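## Task

Place the seven-hole strip on top of the red cube, then insert a bolt upright through the strip's second hole and down into the hole of the cube. Do not let the strip, the cube or any bolt drop from a height or drop repeatedly. After release the strip may tilt and the bolt may lean, but the cube has to finish resting on the table with its hole facing upward. Declare that you are done to finish.

## Robot and tools

ROBOT. Two arms, left_arm and right_arm, each with a parallel gripper. Calibrated bases in the scene frame: left_arm at (+0.005, +0.369, +0.038) m, right_arm at (-0.065, -0.349, +0.038) m, both almost unrotated. Scene frame: origin at table-top height midway between the nominal bases, +z up, +x out across the table, left_arm on the +y side (image left/right does not follow arm names). Each arm reports its hand position (m), end_effector_quat_wxyz, velocities and Hand target in its OWN base frame; fixed cameras and the table use the scene frame. On each gripper, fingers point along its +z and close along its x; end_effector_position is the point between the pads, fingertips 17.5 mm further. A mounted block juts up to 12 cm toward the gripper's -y and turns with it.

execute_actions(actions, cameras). actions is a list of actions; each action is a table of 1 to 15 rows, each row one 1/30 s control step; if fewer than 15 rows, the last repeats until step 15. Every row holds 18 numbers in [-1, 1], both arms always: left dx, dy, dz, rx, ry, rz, gripper position, force_limit, speed, then the same nine for the right. The six pose numbers are an OFFSET (not a pose) from that arm's Hand target as it was when the action began, along that arm's base axes; every row counts from that same start, not from the row before. Scale: 1.0 = 0.6 m for dx/dy/dz and 180 degrees for the rotation vector rx/ry/rz, turned about the Hand target position. Sending the same offset twice moves twice. Six zeros ask nothing new of an arm, but gripper numbers are always commands (0 is a real value), so resend the current ones to leave a gripper alone. Images are returned only for an empty actions list or when cameras names them.

Gripper numbers: position +1 = open 50 mm, about -0.65 = pads touching, -1 = close until blocked (use this to grip). force_limit: -1 about 20 N per pad, 0 about 102 N, +1 about 185 N (actual grip up to ~15 N more). speed: -1 = 20 mm/s, 0 = 85, +1 = 150. Both start at +1. New force or speed only apply after a position change of at least 0.01; to soften a grip, open first.

move(target, speed, blend, stop_force, zero, blocking, cameras). target is one 18-number row or a list of up to 15 rows laid out as above; every row is an offset from the Hand targets at the move's start, not from the previous row. Straight-line paths, all arms finishing together, capped at 10 s total. speed: m/s, 0.002 to 3.6, default 0.25 (turns at twice that in rad/s); one value or one per target. blend: metres of corner rounding per target, default 0 = stop at each. stop_force: newtons, 3 to 120, one value for both arms; an arm's path ends when it feels that much push against its motion, then it backs to just before the push. With stop_force, all rows must share finger numbers; do not use it when the gripper rotates or when leaving something it presses on. zero (with stop_force only): true re-zeroes before the move; false keeps the old zero so pushes accumulate. blocking=false returns after 0.5 s while the move continues (not allowed with stop_force). The result adds a move: line with the ending (done, off_target, moving, held, fault) and limits (paced = pose clipped; held = steps withheld). Paths ignore obstacles and the other arm; avoid routes close to an arm's own base.

wait(seconds 0 to 3600) lets time pass, sending nothing new. stop brakes a running move (fingers keep moving). zoom_image(camera, region [x0, y0, x1, y1] in image pixels, origin top-left, at most 504 by 504) enlarges the latest image of one camera. zero_wrist_force(arm: left_arm or right_arm) tares that wrist sensor and the stop_force zero. finished_scene(scene: 1 or 2) ends the scene irreversibly; call it once the goal holds on its own.

Cameras (all 896x504): cam_head_left, cam_head_right, cam_high, cam_low, cam_left_wrist, cam_right_wrist.

RESULTS. Hand target is the last commanded pose (after clipping orientation to within 32 degrees of the measured one); grippers often rest a bit short, and a following execute_actions call re-requests it. object_status: 0 moving, 1 blocked while opening, 2 blocked while closing (a grip), 3 reached the command or pads met (usually nothing held). Opening in mm is about (250 - position_measured) x 0.202. Wrist force/torque are in the gripper's own axes, showing pushes from a surface into the arm; a third line gives the peak since the last shown. Joint torques are total drive output, positive toward larger joint angles, noisy. Velocities are omitted while joints are at rest.

AVOID. Falling objects, or anything left off the table (fails the scene); releasing moving parts; hitting the table or fixed things hard; commanding a target beyond a firm contact (stiff arms fault). Faults stop an arm for 10 s: contact torque at joint limits (142 N m shoulders/elbow, 26.6 N m wrists), about 150 N outside force, or joints straying from the planned path. Contact between arms, including one gripper closing on the other's fingers, can end the scene. Motors warn at 70 C (MOTOR HOT) and lock the arm 30 to 60 s at 85 C; avoid long stretched holds or pushing at unreachable poses. A clearance check may hold commands that bring the arms close.

Each tool is called after "Emit:" in YAML: its name, and indented under it one key for each argument.

## Session

Emit:
execute_actions:
  actions: []

Scene clock: 0.00 s.
left_arm: end_effector_position=(+0.4183, -0.1528, +0.2902) position_measured=2 object_status=3 end_effector_quat_wxyz=(-0.026, +0.993, -0.107, +0.033) | right_arm: end_effector_position=(+0.6187, +0.0185, +0.1961) position_measured=3 object_status=3 end_effector_quat_wxyz=(-0.220, +0.945, +0.171, -0.170)
Joint positions: left_arm=[-0.703 -1.758 1.846 -1.684 -1.491 1.084] | right_arm=[3.224 -2.155 -1.146 -1.82 1.97 1.212]
Joint velocities: within noise
Joint torques (N m): no reading
Wrist force (N): no reading
Wrist torque (N m): no reading
Wrist force, peak (N): no reading
Hand target: left_arm +0.4183, -0.1528, +0.2902; -0.026, +0.993, -0.107, +0.033 | right_arm +0.6187, +0.0185, +0.1961; -0.220, +0.945, +0.171, -0.170
Tool commands: left_gripper/position=+1.0 left_gripper/force_limit=+1.0 left_gripper/speed=+1.0 right_gripper/position=+1.0 right_gripper/force_limit=+1.0 right_gripper/speed=+1.0

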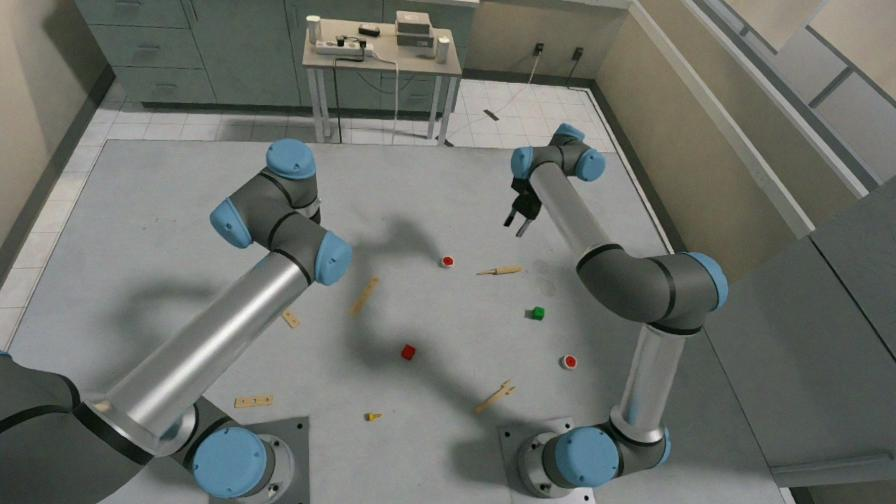

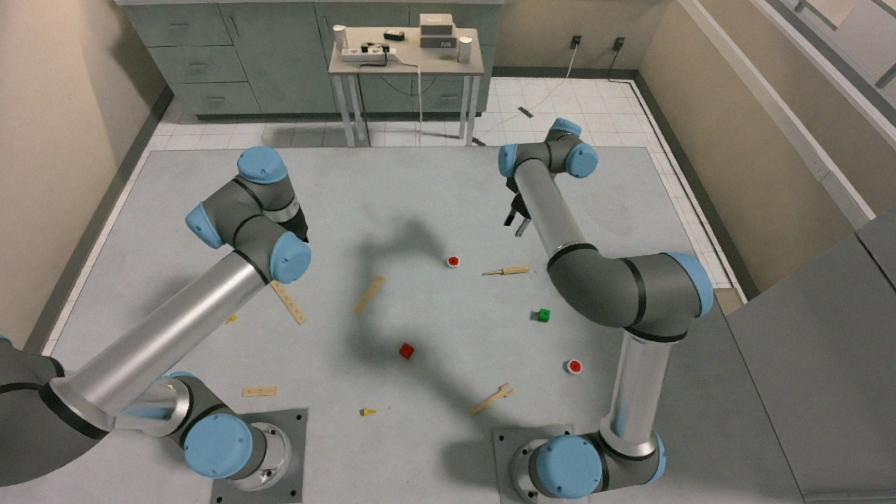

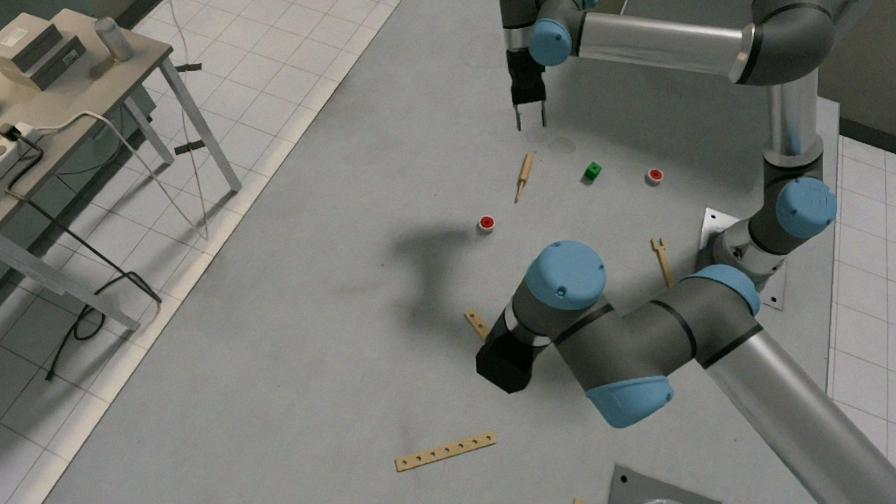

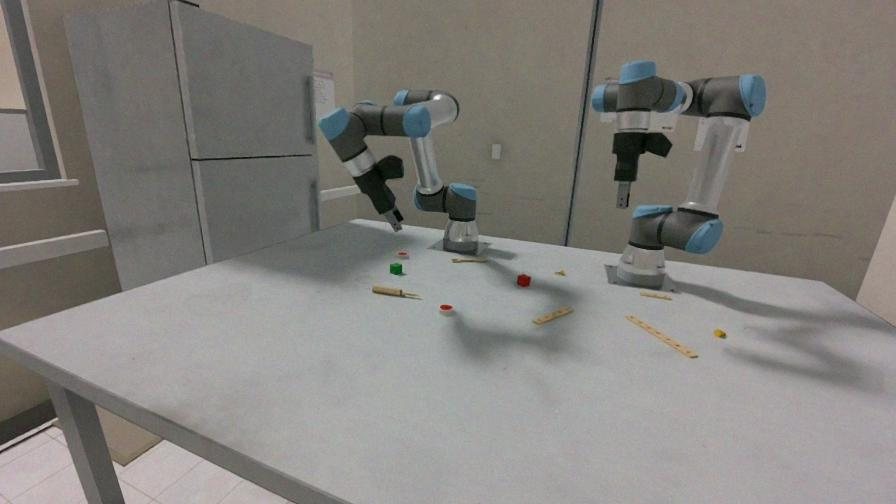

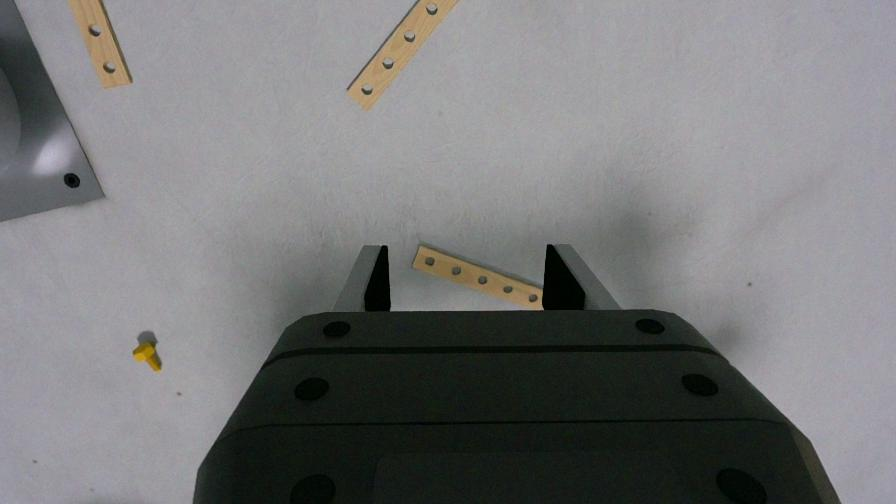

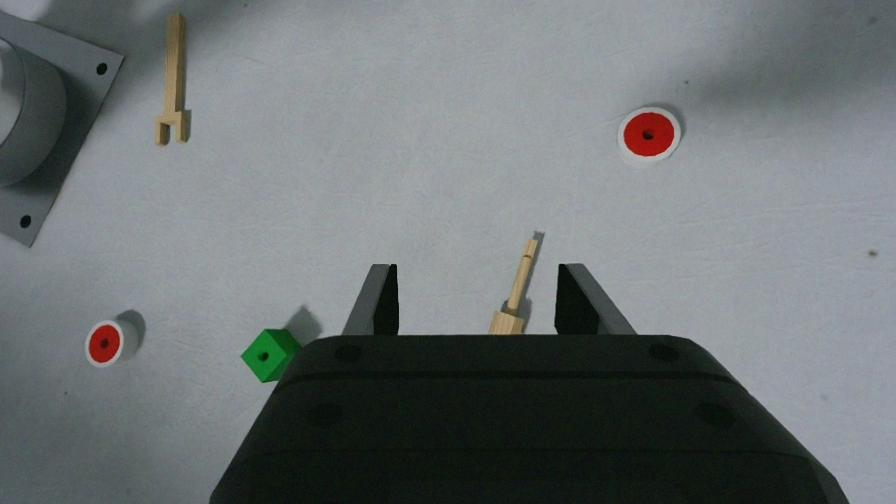

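Emit:
zoom_image:
  camera: "cam_high"
  region: [380, 420, 510, 490]

Emit:
zoom_image:
  camera: "cam_head_right"
  region: [220, 250, 440, 430]

Emit:
zoom_image:
  camera: "cam_left_wrist"
  region: [100, 220, 600, 400]

Emit:
zoom_image:
  camera: "cam_low"
  region: [500, 240, 760, 370]

Scaled by 3.877 from the camera's image (finer frame: 1280x720).

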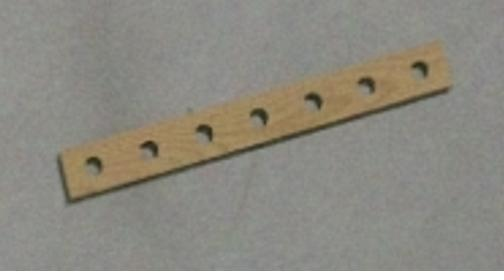

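Scaled by 2.291 from the camera's image (finer frame: 1280x720).

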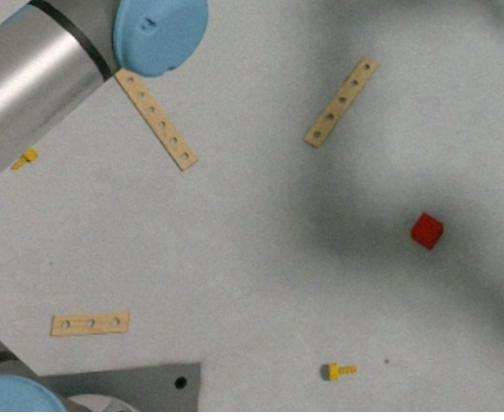

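Scaled by 1.008 from the camera's image (finer frame: 1280x720).

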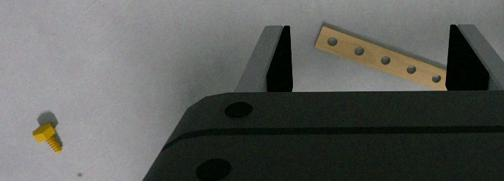

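Scaled by 1.938 from the camera's image (finer frame: 1280x720).

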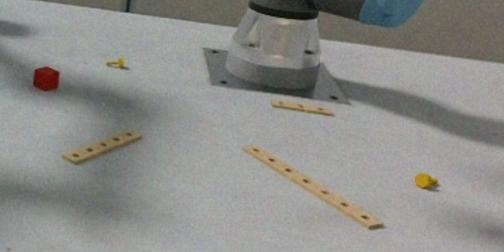

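Emit:
zoom_image:
  camera: "cam_head_right"
  region: [385, 330, 430, 370]

Emit:
zoom_image:
  camera: "cam_head_left"
  region: [385, 330, 430, 370]

Emit:
zoom_image:
  camera: "cam_low"
  region: [500, 265, 580, 300]

Scaled by 11.200 from the camera's image (finer frame: 1280x720).

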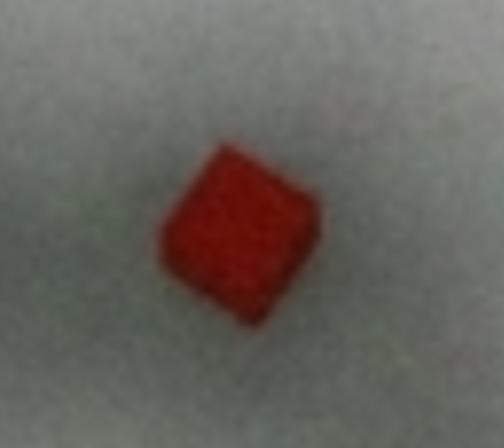

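Scaled by 11.200 from the camera's image (finer frame: 1280x720).

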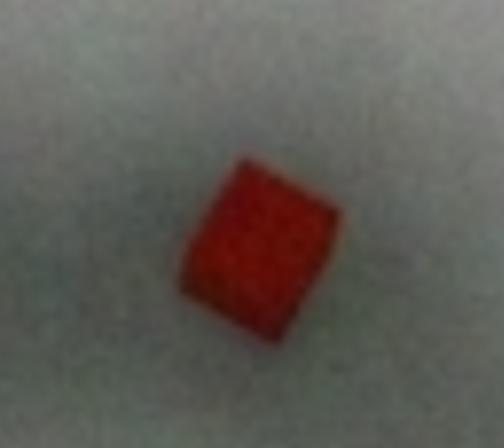

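Scaled by 6.300 from the camera's image (finer frame: 1280x720).

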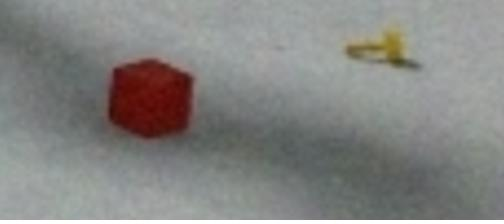

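Emit:
move:
  target: [0.0195,0.1547,-0.15,-0.0052,0.0269,-0.2372,1,1,1,-0.5145,0.436,0.04,-0.1157,-0.1363,0.0187,1,1,1]
  speed: 0.4
  cameras: ["cam_left_wrist","cam_right_wrist","cam_head_right"]

Scene clock: 62.20 s.
left_arm: end_effector_position=(+0.4300, -0.0600, +0.2002) position_measured=2 object_status=3 end_effector_quat_wxyz=(+0.000, +0.887, -0.462, +0.000) | right_arm: end_effector_position=(+0.3101, +0.2801, +0.2201) position_measured=3 object_status=3 end_effector_quat_wxyz=(+0.000, +0.978, +0.208, -0.001)
Joint positions: left_arm=[-0.45 -1.709 2.031 -1.893 -1.571 2.081] | right_arm=[4.2 -1.375 -2.025 -1.313 1.572 2.211]
Joint torques (N m): left_arm=[7.07 -12.39 -16.1 -5.9 -1.75 2.23] | right_arm=[13.3 27.01 18.75 2.02 -1.72 2.15]
Wrist force (N): left_arm=[0.2 -0.3 0.7] | right_arm=[-0.5 -0.2 -1.1]
Wrist torque (N m): left_arm=[-0.02 -0.03 0.00] | right_arm=[-0.22 0.15 -0.11]
Wrist force, peak (N): left_arm=[-0.5 -0.8 0.6] | right_arm=[0.5 2.5 -1.3]
Hand target: left_arm +0.4300, -0.0600, +0.2002; +0.000, +0.887, -0.462, +0.000 | right_arm +0.3100, +0.2801, +0.2201; +0.000, +0.978, +0.207, -0.001
Off the commanded pose: left_arm 0.000 m, 0 deg | right_arm 0.000 m, 0 deg.
move: done
cam_left_wrist: T_world_to_cam=[[0.56788, -0.82303, 0.01161, -0.28802], [-0.77356, -0.52882, 0.34922, 0.24321], [-0.28128, -0.2073, -0.93697, 0.42411]] pos_world=[0.47099, -0.02052, 0.31578]
cam_right_wrist: T_world_to_cam=[[0.9152, 0.40281, 0.01225, -0.39015], [0.37886, -0.87034, 0.31461, 0.07683], [0.13739, -0.28329, -0.94914, 0.37989]] pos_world=[0.27576, 0.33165, 0.34118]
Images, in order (width x height): cam_head_right 896x504, cam_left_wrist 896x504, cam_right_wrist 896x504.

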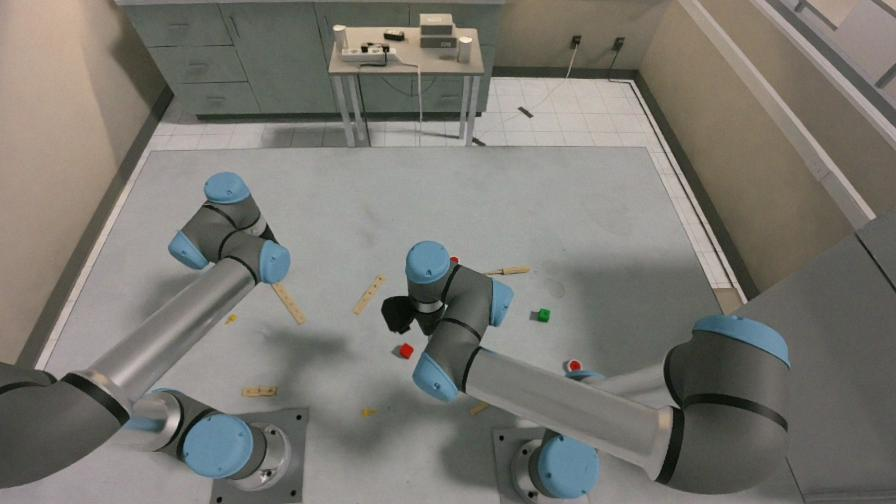

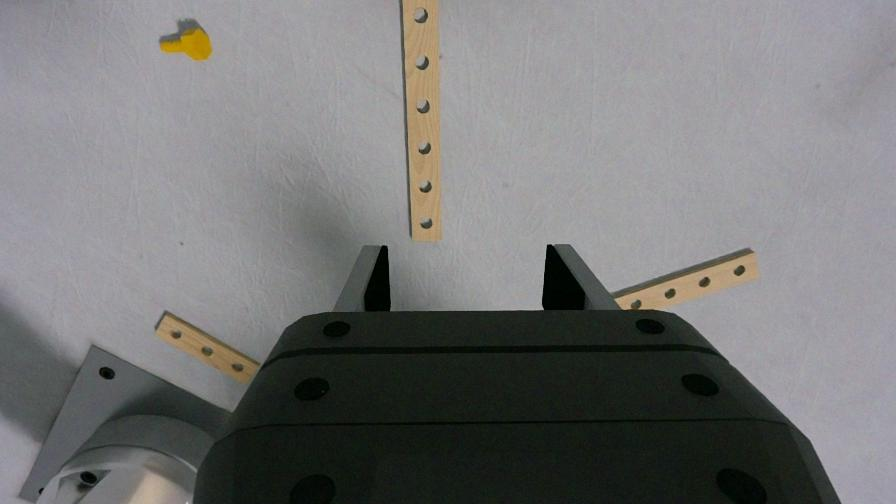

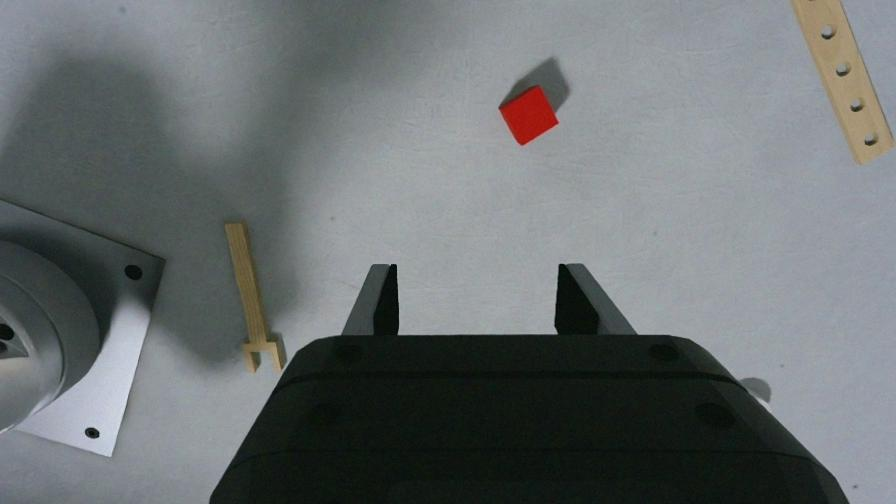

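Emit:
zoom_image:
  camera: "cam_right_wrist"
  region: [480, 50, 590, 160]

Emit:
zoom_image:
  camera: "cam_left_wrist"
  region: [380, 0, 480, 250]

Scaled by 4.582 from the camera's image (finer frame: 1280x720).

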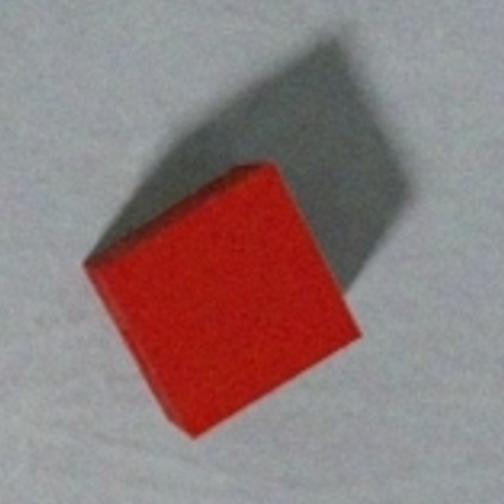

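Scaled by 2.016 from the camera's image (finer frame: 1280x720).

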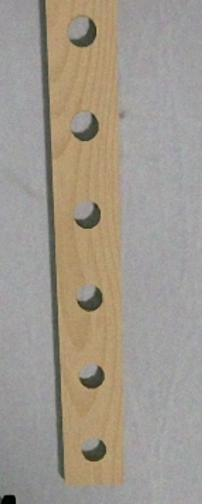

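Emit:
execute_actions:
  actions: []
  cameras: ["cam_high","cam_low","cam_head_left"]

Emit:
zoom_image:
  camera: "cam_low"
  region: [505, 265, 545, 295]

Emit:
zoom_image:
  camera: "cam_low"
  region: [380, 255, 420, 285]

Emit:
zoom_image:
  camera: "cam_high"
  region: [500, 250, 700, 350]

Scene clock: 90.03 s.
left_arm: end_effector_position=(+0.4300, -0.0600, +0.2002) position_measured=2 object_status=3 end_effector_quat_wxyz=(+0.000, +0.887, -0.462, +0.000) | right_arm: end_effector_position=(+0.3100, +0.2801, +0.2201) position_measured=3 object_status=3 end_effector_quat_wxyz=(+0.000, +0.978, +0.207, -0.001)
Joint positions: left_arm=[-0.45 -1.709 2.031 -1.893 -1.571 2.081] | right_arm=[4.2 -1.375 -2.024 -1.313 1.572 2.211]
Joint velocities: within noise
Joint torques (N m): left_arm=[6.36 -12.93 -17.15 -5.8 -1.42 2.33] | right_arm=[11.42 25.34 34.71 1.84 -1.7 2.25]
Wrist force (N): left_arm=[0.0 -0.5 0.5] | right_arm=[-0.3 -0.3 -0.9]
Wrist torque (N m): left_arm=[-0.06 -0.01 0.00] | right_arm=[-0.25 0.11 -0.11]
Wrist force, peak (N): left_arm=[-0.2 -0.5 0.7] | right_arm=[-0.2 0.0 -1.4]
Hand target: left_arm +0.4300, -0.0600, +0.2002; +0.000, +0.887, -0.462, +0.000 | right_arm +0.3100, +0.2801, +0.2201; +0.000, +0.978, +0.207, -0.001
Tool commands: left_gripper/position=+1.0 left_gripper/force_limit=+1.0 left_gripper/speed=+1.0 right_gripper/position=+1.0 right_gripper/force_limit=+1.0 right_gripper/speed=+1.0
Off the commanded pose: left_arm 0.000 m, 0 deg | right_arm 0.000 m, 0 deg.
Images, in order (width x height): cam_head_left 896x504, cam_high 896x504, cam_low 896x504.

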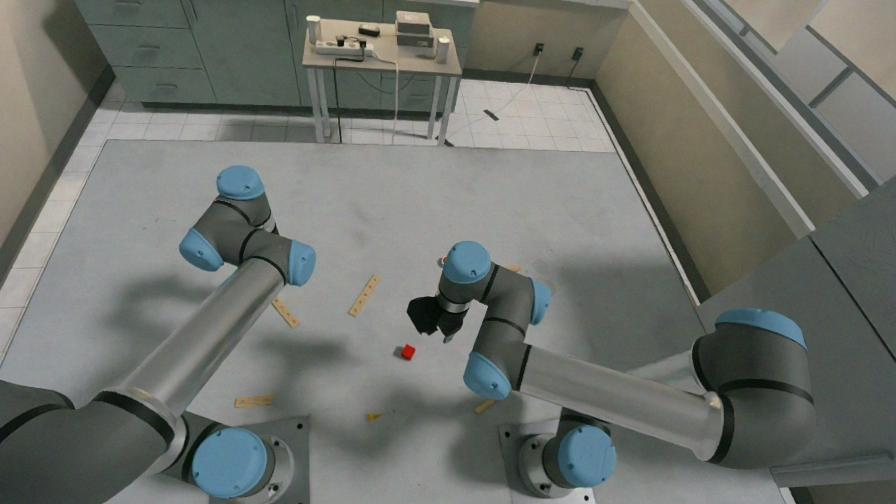

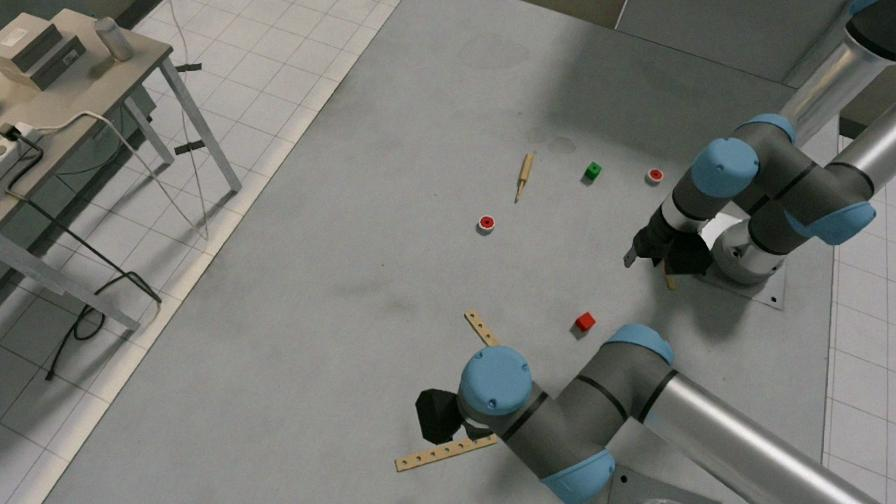

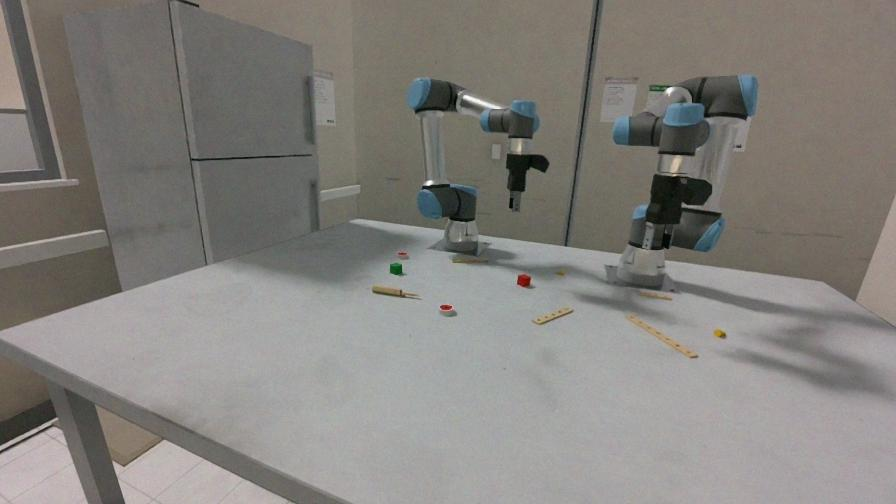

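Scaled by 12.600 from the camera's image (finer frame: 1280x720).

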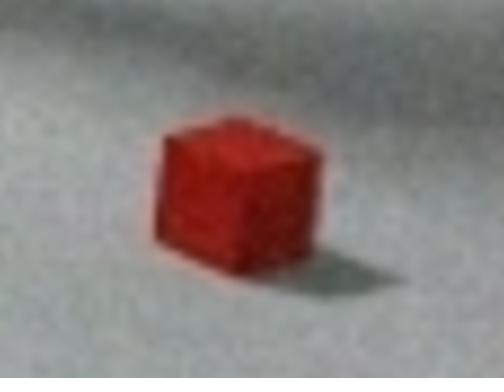

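Scaled by 12.600 from the camera's image (finer frame: 1280x720).

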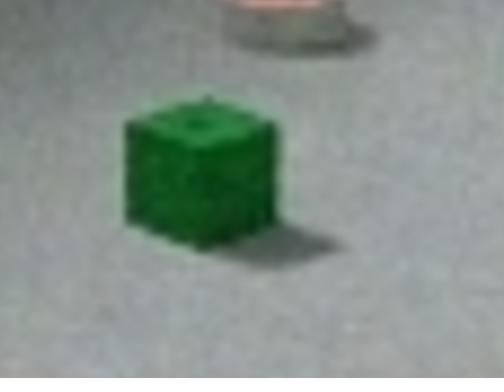

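Scaled by 2.520 from the camera's image (finer frame: 1280x720).

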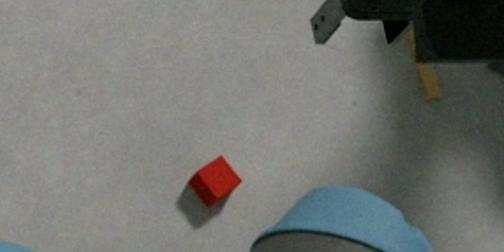

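Emit:
move:
  target: [0,0,0,0,0,0,1,1,1,-0.0107,0.1513,-0.2752,-0.131,-0.1061,0.1629,1,1,1]
  speed: 0.3
  cameras: ["cam_right_wrist"]

Scene clock: 134.30 s.
left_arm: end_effector_position=(+0.4300, -0.0600, +0.2002) position_measured=2 object_status=3 end_effector_quat_wxyz=(+0.000, +0.887, -0.462, +0.000) | right_arm: end_effector_position=(+0.3036, +0.3708, +0.0551) position_measured=3 object_status=3 end_effector_quat_wxyz=(+0.230, +0.861, +0.438, +0.117)
Joint positions: left_arm=[-0.45 -1.709 2.031 -1.893 -1.571 2.081] | right_arm=[4.569 -1.789 -2.118 -1.069 1.114 2.119]
Joint torques (N m): left_arm=[7.21 -12.5 -17.72 -5.97 -1.31 2.43] | right_arm=[12.03 22.75 27.62 3.8 -3.02 -1.87]
Wrist force (N): left_arm=[0.1 -0.4 0.5] | right_arm=[-0.7 0.2 -1.4]
Wrist torque (N m): left_arm=[-0.04 -0.03 0.00] | right_arm=[-0.20 0.10 0.04]
Wrist force, peak (N): left_arm=[0.3 -0.5 0.7] | right_arm=[0.0 1.0 -2.3]
Hand target: left_arm +0.4300, -0.0600, +0.2002; +0.000, +0.887, -0.462, +0.000 | right_arm +0.3036, +0.3709, +0.0550; +0.231, +0.861, +0.438, +0.117
Off the commanded pose: left_arm 0.000 m, 0 deg | right_arm 0.000 m, 0 deg.
move: done
cam_right_wrist: T_world_to_cam=[[0.58572, 0.81041, 0.01293, -0.46987], [0.5331, -0.39722, 0.74701, -0.03597], [0.61052, -0.43064, -0.66469, 0.14525]] pos_world=[0.20572, 0.42905, 0.12949]

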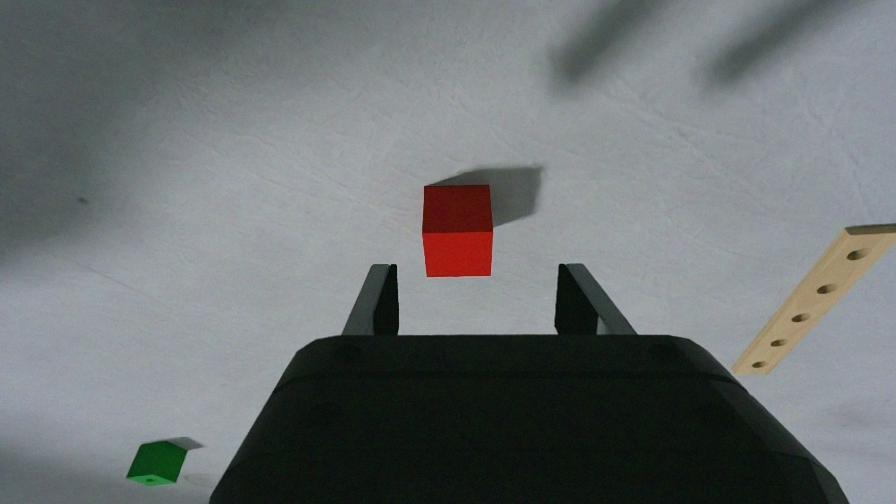

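Emit:
move:
  target: [0,0,0,0,0,0,1,1,1,0.05,-0.043,-0.1155,0,0,0,1,1,1]
  speed: 0.15

Emit:
move:
  target: [0,0,0,0,0,0,1,1,1,0,0,0.001,0,0,0,-1,-0.8,-0.3]

Emit:
move:
  target:
    - [0,0,0,0,0,0,1,1,1,0,0,0.1,0,0,0,-1,-0.8,-0.3]
    - [0,0,0,0,0,0,1,1,1,0.0183,-0.0133,0.12,0.2939,0.4045,0,-1,-0.8,-0.3]
  speed: 0.3
  blend: 0.03
  cameras: ["all"]

Scene clock: 149.07 s.
left_arm: end_effector_position=(+0.4300, -0.0600, +0.2002) position_measured=2 object_status=3 end_effector_quat_wxyz=(+0.000, +0.887, -0.462, +0.000) | right_arm: end_effector_position=(+0.3336, +0.3451, -0.0142) position_measured=3 object_status=3 end_effector_quat_wxyz=(+0.231, +0.861, +0.438, +0.117)
Joint positions: left_arm=[-0.45 -1.709 2.031 -1.893 -1.571 2.081] | right_arm=[4.496 -1.928 -2.204 -0.809 1.096 2.039]
Joint torques (N m): left_arm=[7.37 -11.87 -16.07 -5.7 -1.46 2.09] | right_arm=[-15 23.6 3.1 4.24 -2.84 -1.93]
Wrist force (N): left_arm=[0.0 -0.2 0.7] | right_arm=[-0.7 0.7 -1.7]
Wrist torque (N m): left_arm=[-0.02 -0.01 0.00] | right_arm=[-0.12 0.08 0.04]
Wrist force, peak (N): left_arm=[0.2 -0.4 0.8] | right_arm=[-0.7 0.7 -3.1]
Hand target: left_arm +0.4300, -0.0600, +0.2002; +0.000, +0.887, -0.462, +0.000 | right_arm +0.3336, +0.3451, -0.0143; +0.231, +0.861, +0.438, +0.117
Off the commanded pose: left_arm 0.000 m, 0 deg | right_arm 0.000 m, 0 deg.
move: done

Scene clock: 149.60 s.
left_arm: end_effector_position=(+0.4300, -0.0600, +0.2002) position_measured=2 object_status=3 end_effector_quat_wxyz=(+0.000, +0.887, -0.462, +0.000) | right_arm: end_effector_position=(+0.3336, +0.3451, -0.0137) position_measured=103 object_status=2 end_effector_quat_wxyz=(+0.231, +0.861, +0.438, +0.117)
Joint positions: left_arm=[-0.45 -1.709 2.031 -1.893 -1.571 2.081] | right_arm=[4.496 -1.927 -2.204 -0.81 1.096 2.039]
Joint torques (N m): left_arm=[7.03 -12.22 -17.13 -5.76 -1.58 2.24] | right_arm=[-14.15 43.39 23.98 1.35 -2.62 -2.04]
Wrist force (N): left_arm=[0.2 -0.2 0.4] | right_arm=[-0.7 0.5 -1.6]
Wrist torque (N m): left_arm=[0.00 -0.05 0.00] | right_arm=[-0.13 0.08 0.04]
Wrist force, peak (N): left_arm=[0.0 -0.3 0.5] | right_arm=[-1.1 1.0 -2.0]
Hand target: left_arm +0.4300, -0.0600, +0.2002; +0.000, +0.887, -0.462, +0.000 | right_arm +0.3336, +0.3451, -0.0137; +0.231, +0.861, +0.438, +0.117
Off the commanded pose: left_arm 0.000 m, 0 deg | right_arm 0.000 m, 0 deg.
move: done

Scene clock: 152.93 s.
left_arm: end_effector_position=(+0.4300, -0.0600, +0.2002) position_measured=2 object_status=3 end_effector_quat_wxyz=(+0.000, +0.887, -0.462, +0.000) | right_arm: end_effector_position=(+0.3445, +0.3382, +0.0572) position_measured=103 object_status=2 end_effector_quat_wxyz=(-0.367, +0.815, +0.410, -0.182)
Joint positions: left_arm=[-0.45 -1.709 2.031 -1.893 -1.571 2.081] | right_arm=[3.807 -1.991 -1.994 -1.009 2.377 1.183]
Joint torques (N m): left_arm=[6.63 -12.35 -18.03 -5.54 -1.45 2.15] | right_arm=[12.45 49.6 5.09 3.99 0.26 2.26]
Wrist force (N): left_arm=[0.0 -0.3 0.2] | right_arm=[0.0 0.2 0.7]
Wrist torque (N m): left_arm=[-0.03 -0.02 0.01] | right_arm=[0.16 0.07 -0.15]
Wrist force, peak (N): left_arm=[0.1 -0.2 0.7] | right_arm=[-1.0 3.8 1.4]
Hand target: left_arm +0.4300, -0.0600, +0.2002; +0.000, +0.887, -0.462, +0.000 | right_arm +0.3445, +0.3382, +0.0572; -0.366, +0.815, +0.410, -0.182 (not the last commanded pose)
Off the commanded pose: left_arm 0.000 m, 0 deg | right_arm 0.002 m, 12 deg.
move: held (right_arm; a check stopped the path); path passed 1 of 2 targets; limits=held
pose unreachable (right arm): on one or more control steps of this call, first in action 0 (counted from 0), this arm could not follow its commanded pose, so it was not sent that pose on those steps. It may still have moved: this result reports where it is.
cause: moving toward the commanded pose would bring two parts of the arm too close to each other (its gripper and another part of the arm, with joints 4 (wrist 1) to 6 (wrist 3) between them, 11 mm apart when it was first held).
cam_left_wrist: T_world_to_cam=[[0.56777, -0.8231, 0.01166, -0.28798], [-0.77364, -0.5287, 0.34922, 0.24325], [-0.28128, -0.2073, -0.93697, 0.4241]] pos_world=[0.47099, -0.02052, 0.31578]
cam_right_wrist: T_world_to_cam=[[0.60763, 0.79415, 0.01055, -0.46934], [0.69153, -0.52249, -0.49879, -0.01318], [-0.3906, 0.31038, -0.86666, 0.21339]] pos_world=[0.37766, 0.29961, 0.18331]

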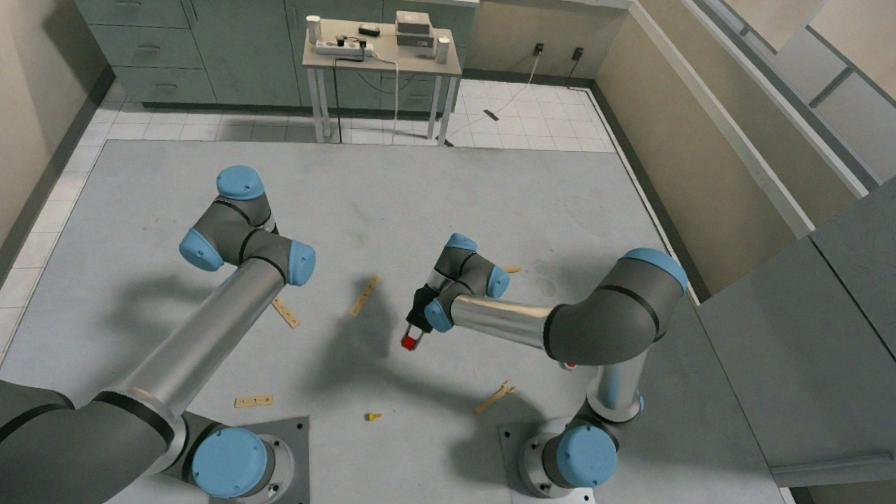

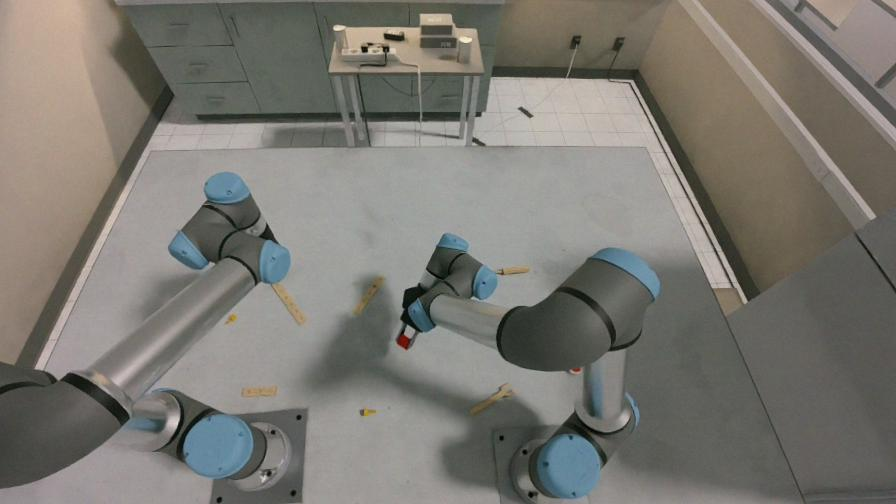

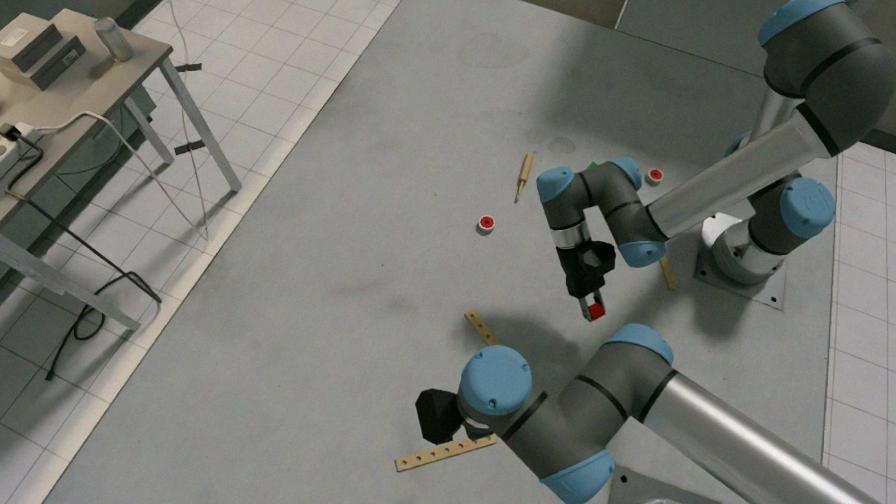

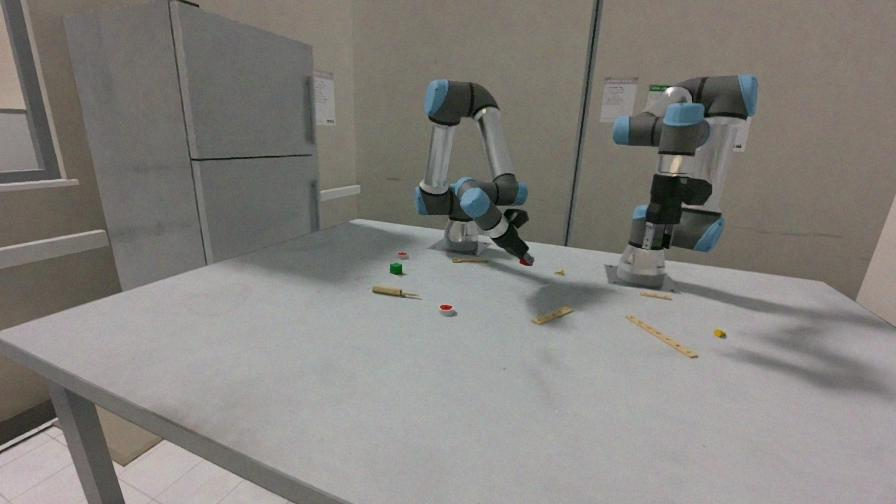

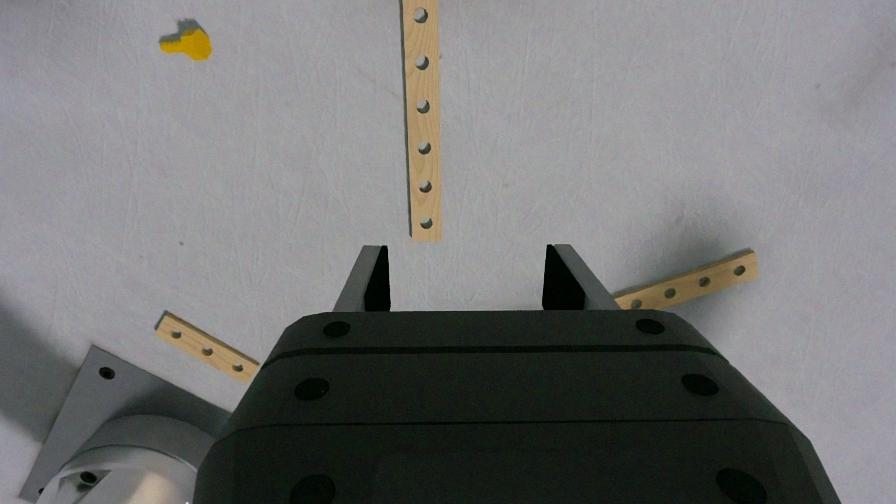

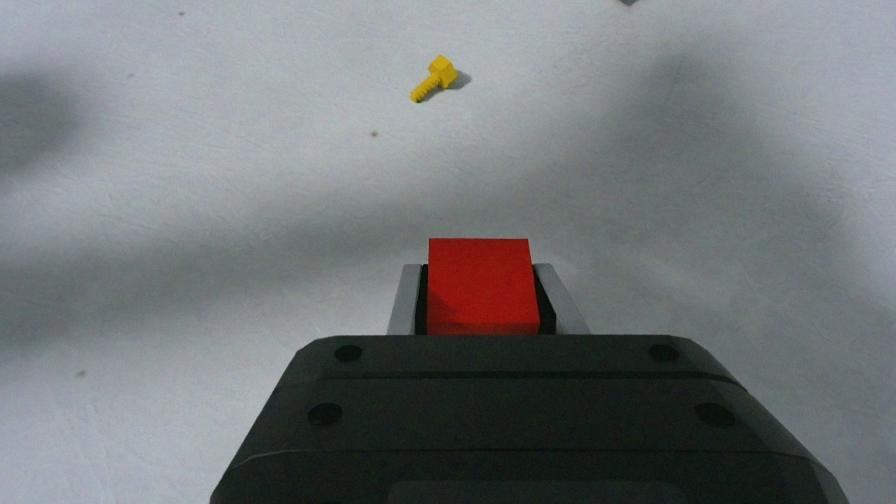

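Emit:
zoom_image:
  camera: "cam_head_left"
  region: [385, 315, 435, 365]

Emit:
zoom_image:
  camera: "cam_head_right"
  region: [385, 315, 435, 365]

Emit:
zoom_image:
  camera: "cam_high"
  region: [570, 285, 620, 335]

Scaled by 10.080 from the camera's image (finer frame: 1280x720).

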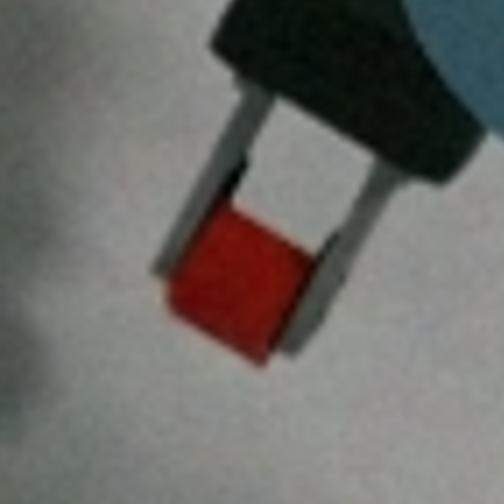

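Scaled by 10.080 from the camera's image (finer frame: 1280x720).

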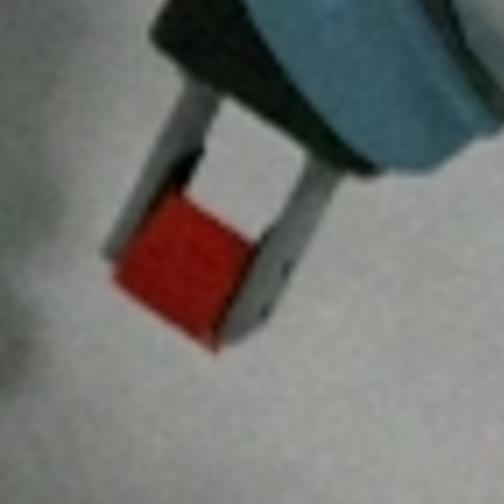

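Scaled by 10.080 from the camera's image (finer frame: 1280x720).

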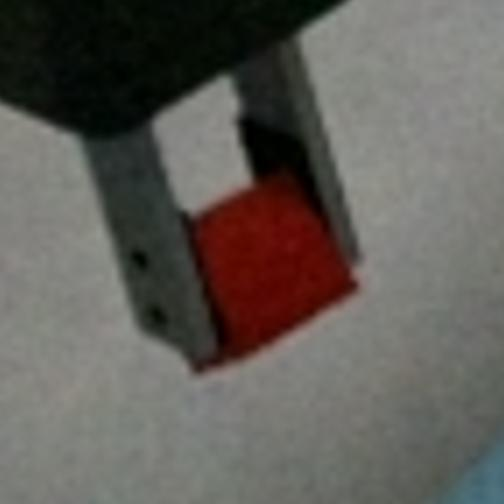

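Emit:
move:
  target:
    - [0,0,0,0,0,0,1,1,1,0.02,0,0.06,0,0,-0.3333,-1,-0.8,-0.3]
    - [0,0,0,0,0,0,1,1,1,0.02,0,0.06,0.0638,0.0284,-0.3322,-1,-0.8,-0.3]
  speed: 0.4
  blend: 0.03
  cameras: ["cam_high","cam_low","cam_right_wrist"]

Emit:
zoom_image:
  camera: "cam_high"
  region: [540, 250, 640, 350]

Scene clock: 174.63 s.
left_arm: end_effector_position=(+0.4300, -0.0600, +0.2002) position_measured=2 object_status=3 end_effector_quat_wxyz=(+0.000, +0.887, -0.462, +0.000) | right_arm: end_effector_position=(+0.3565, +0.3382, +0.0932) position_measured=103 object_status=2 end_effector_quat_wxyz=(-0.501, +0.863, -0.051, +0.030)
Joint positions: left_arm=[-0.45 -1.709 2.031 -1.893 -1.571 2.081] | right_arm=[3.868 -2.091 -2.491 0.788 2.185 2.726]
Joint torques (N m): left_arm=[5.56 -13.44 -17.93 -5.54 -1.41 2.28] | right_arm=[4.31 22.47 -5.93 5.02 -0.11 2.26]
Wrist force (N): left_arm=[0.0 0.0 0.7] | right_arm=[0.1 0.5 1.0]
Wrist torque (N m): left_arm=[0.02 -0.01 0.00] | right_arm=[0.29 0.04 -0.18]
Wrist force, peak (N): left_arm=[0.1 -0.5 0.7] | right_arm=[0.3 0.5 1.3]
Hand target: left_arm +0.4300, -0.0600, +0.2002; +0.000, +0.887, -0.462, +0.000 | right_arm +0.3565, +0.3382, +0.0932; -0.501, +0.863, -0.051, +0.030
Off the commanded pose: left_arm 0.000 m, 0 deg | right_arm 0.000 m, 0 deg.
move: done
cam_right_wrist: T_world_to_cam=[[0.99134, -0.1312, 0.00511, -0.30035], [-0.0943, -0.73851, -0.66762, 0.36541], [0.09137, 0.66136, -0.74448, -0.05262]] pos_world=[0.33702, 0.26526, 0.20631]

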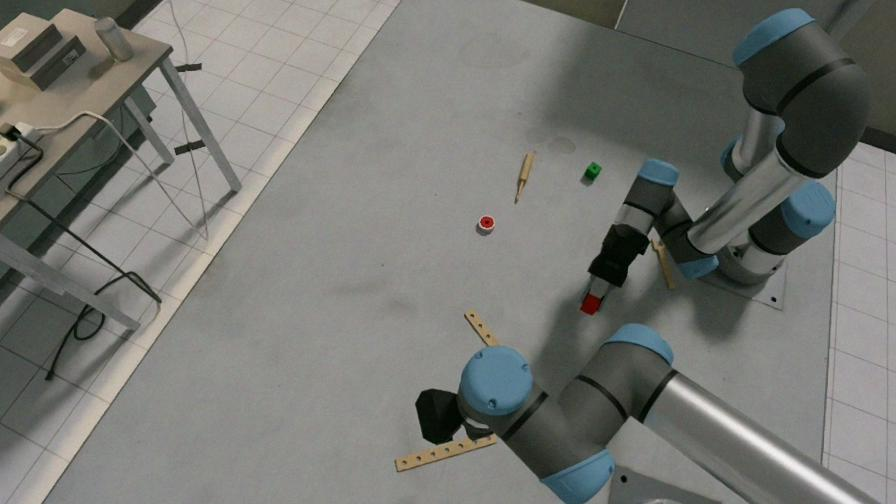

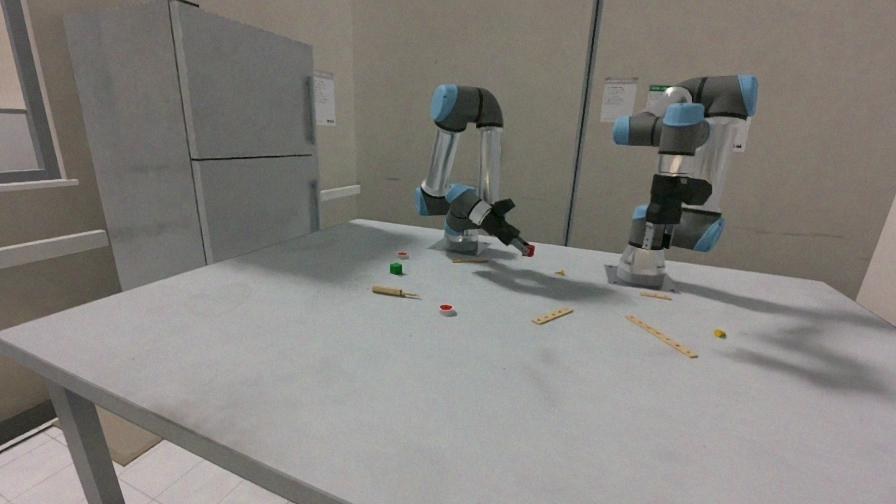

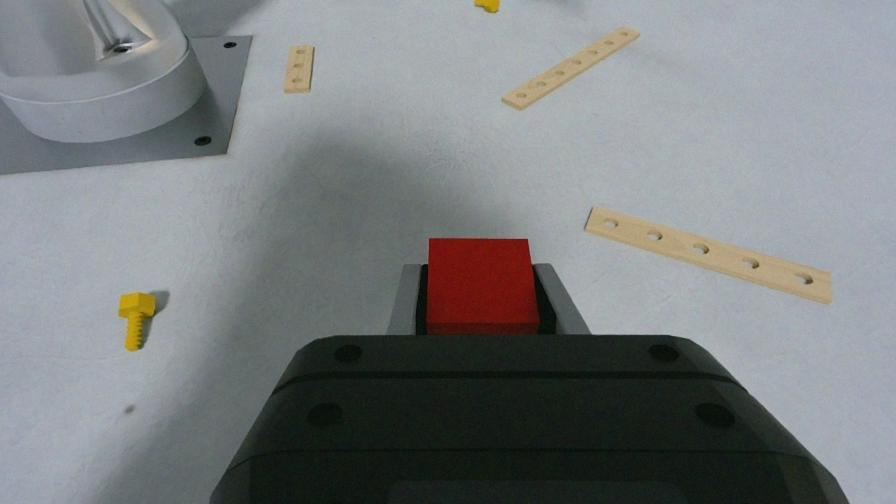

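Scaled by 5.040 from the camera's image (finer frame: 1280x720).

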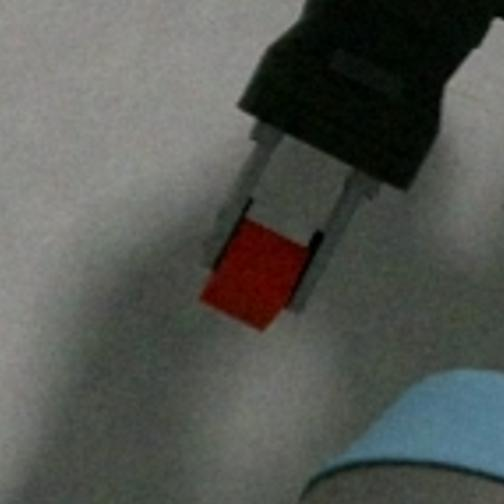

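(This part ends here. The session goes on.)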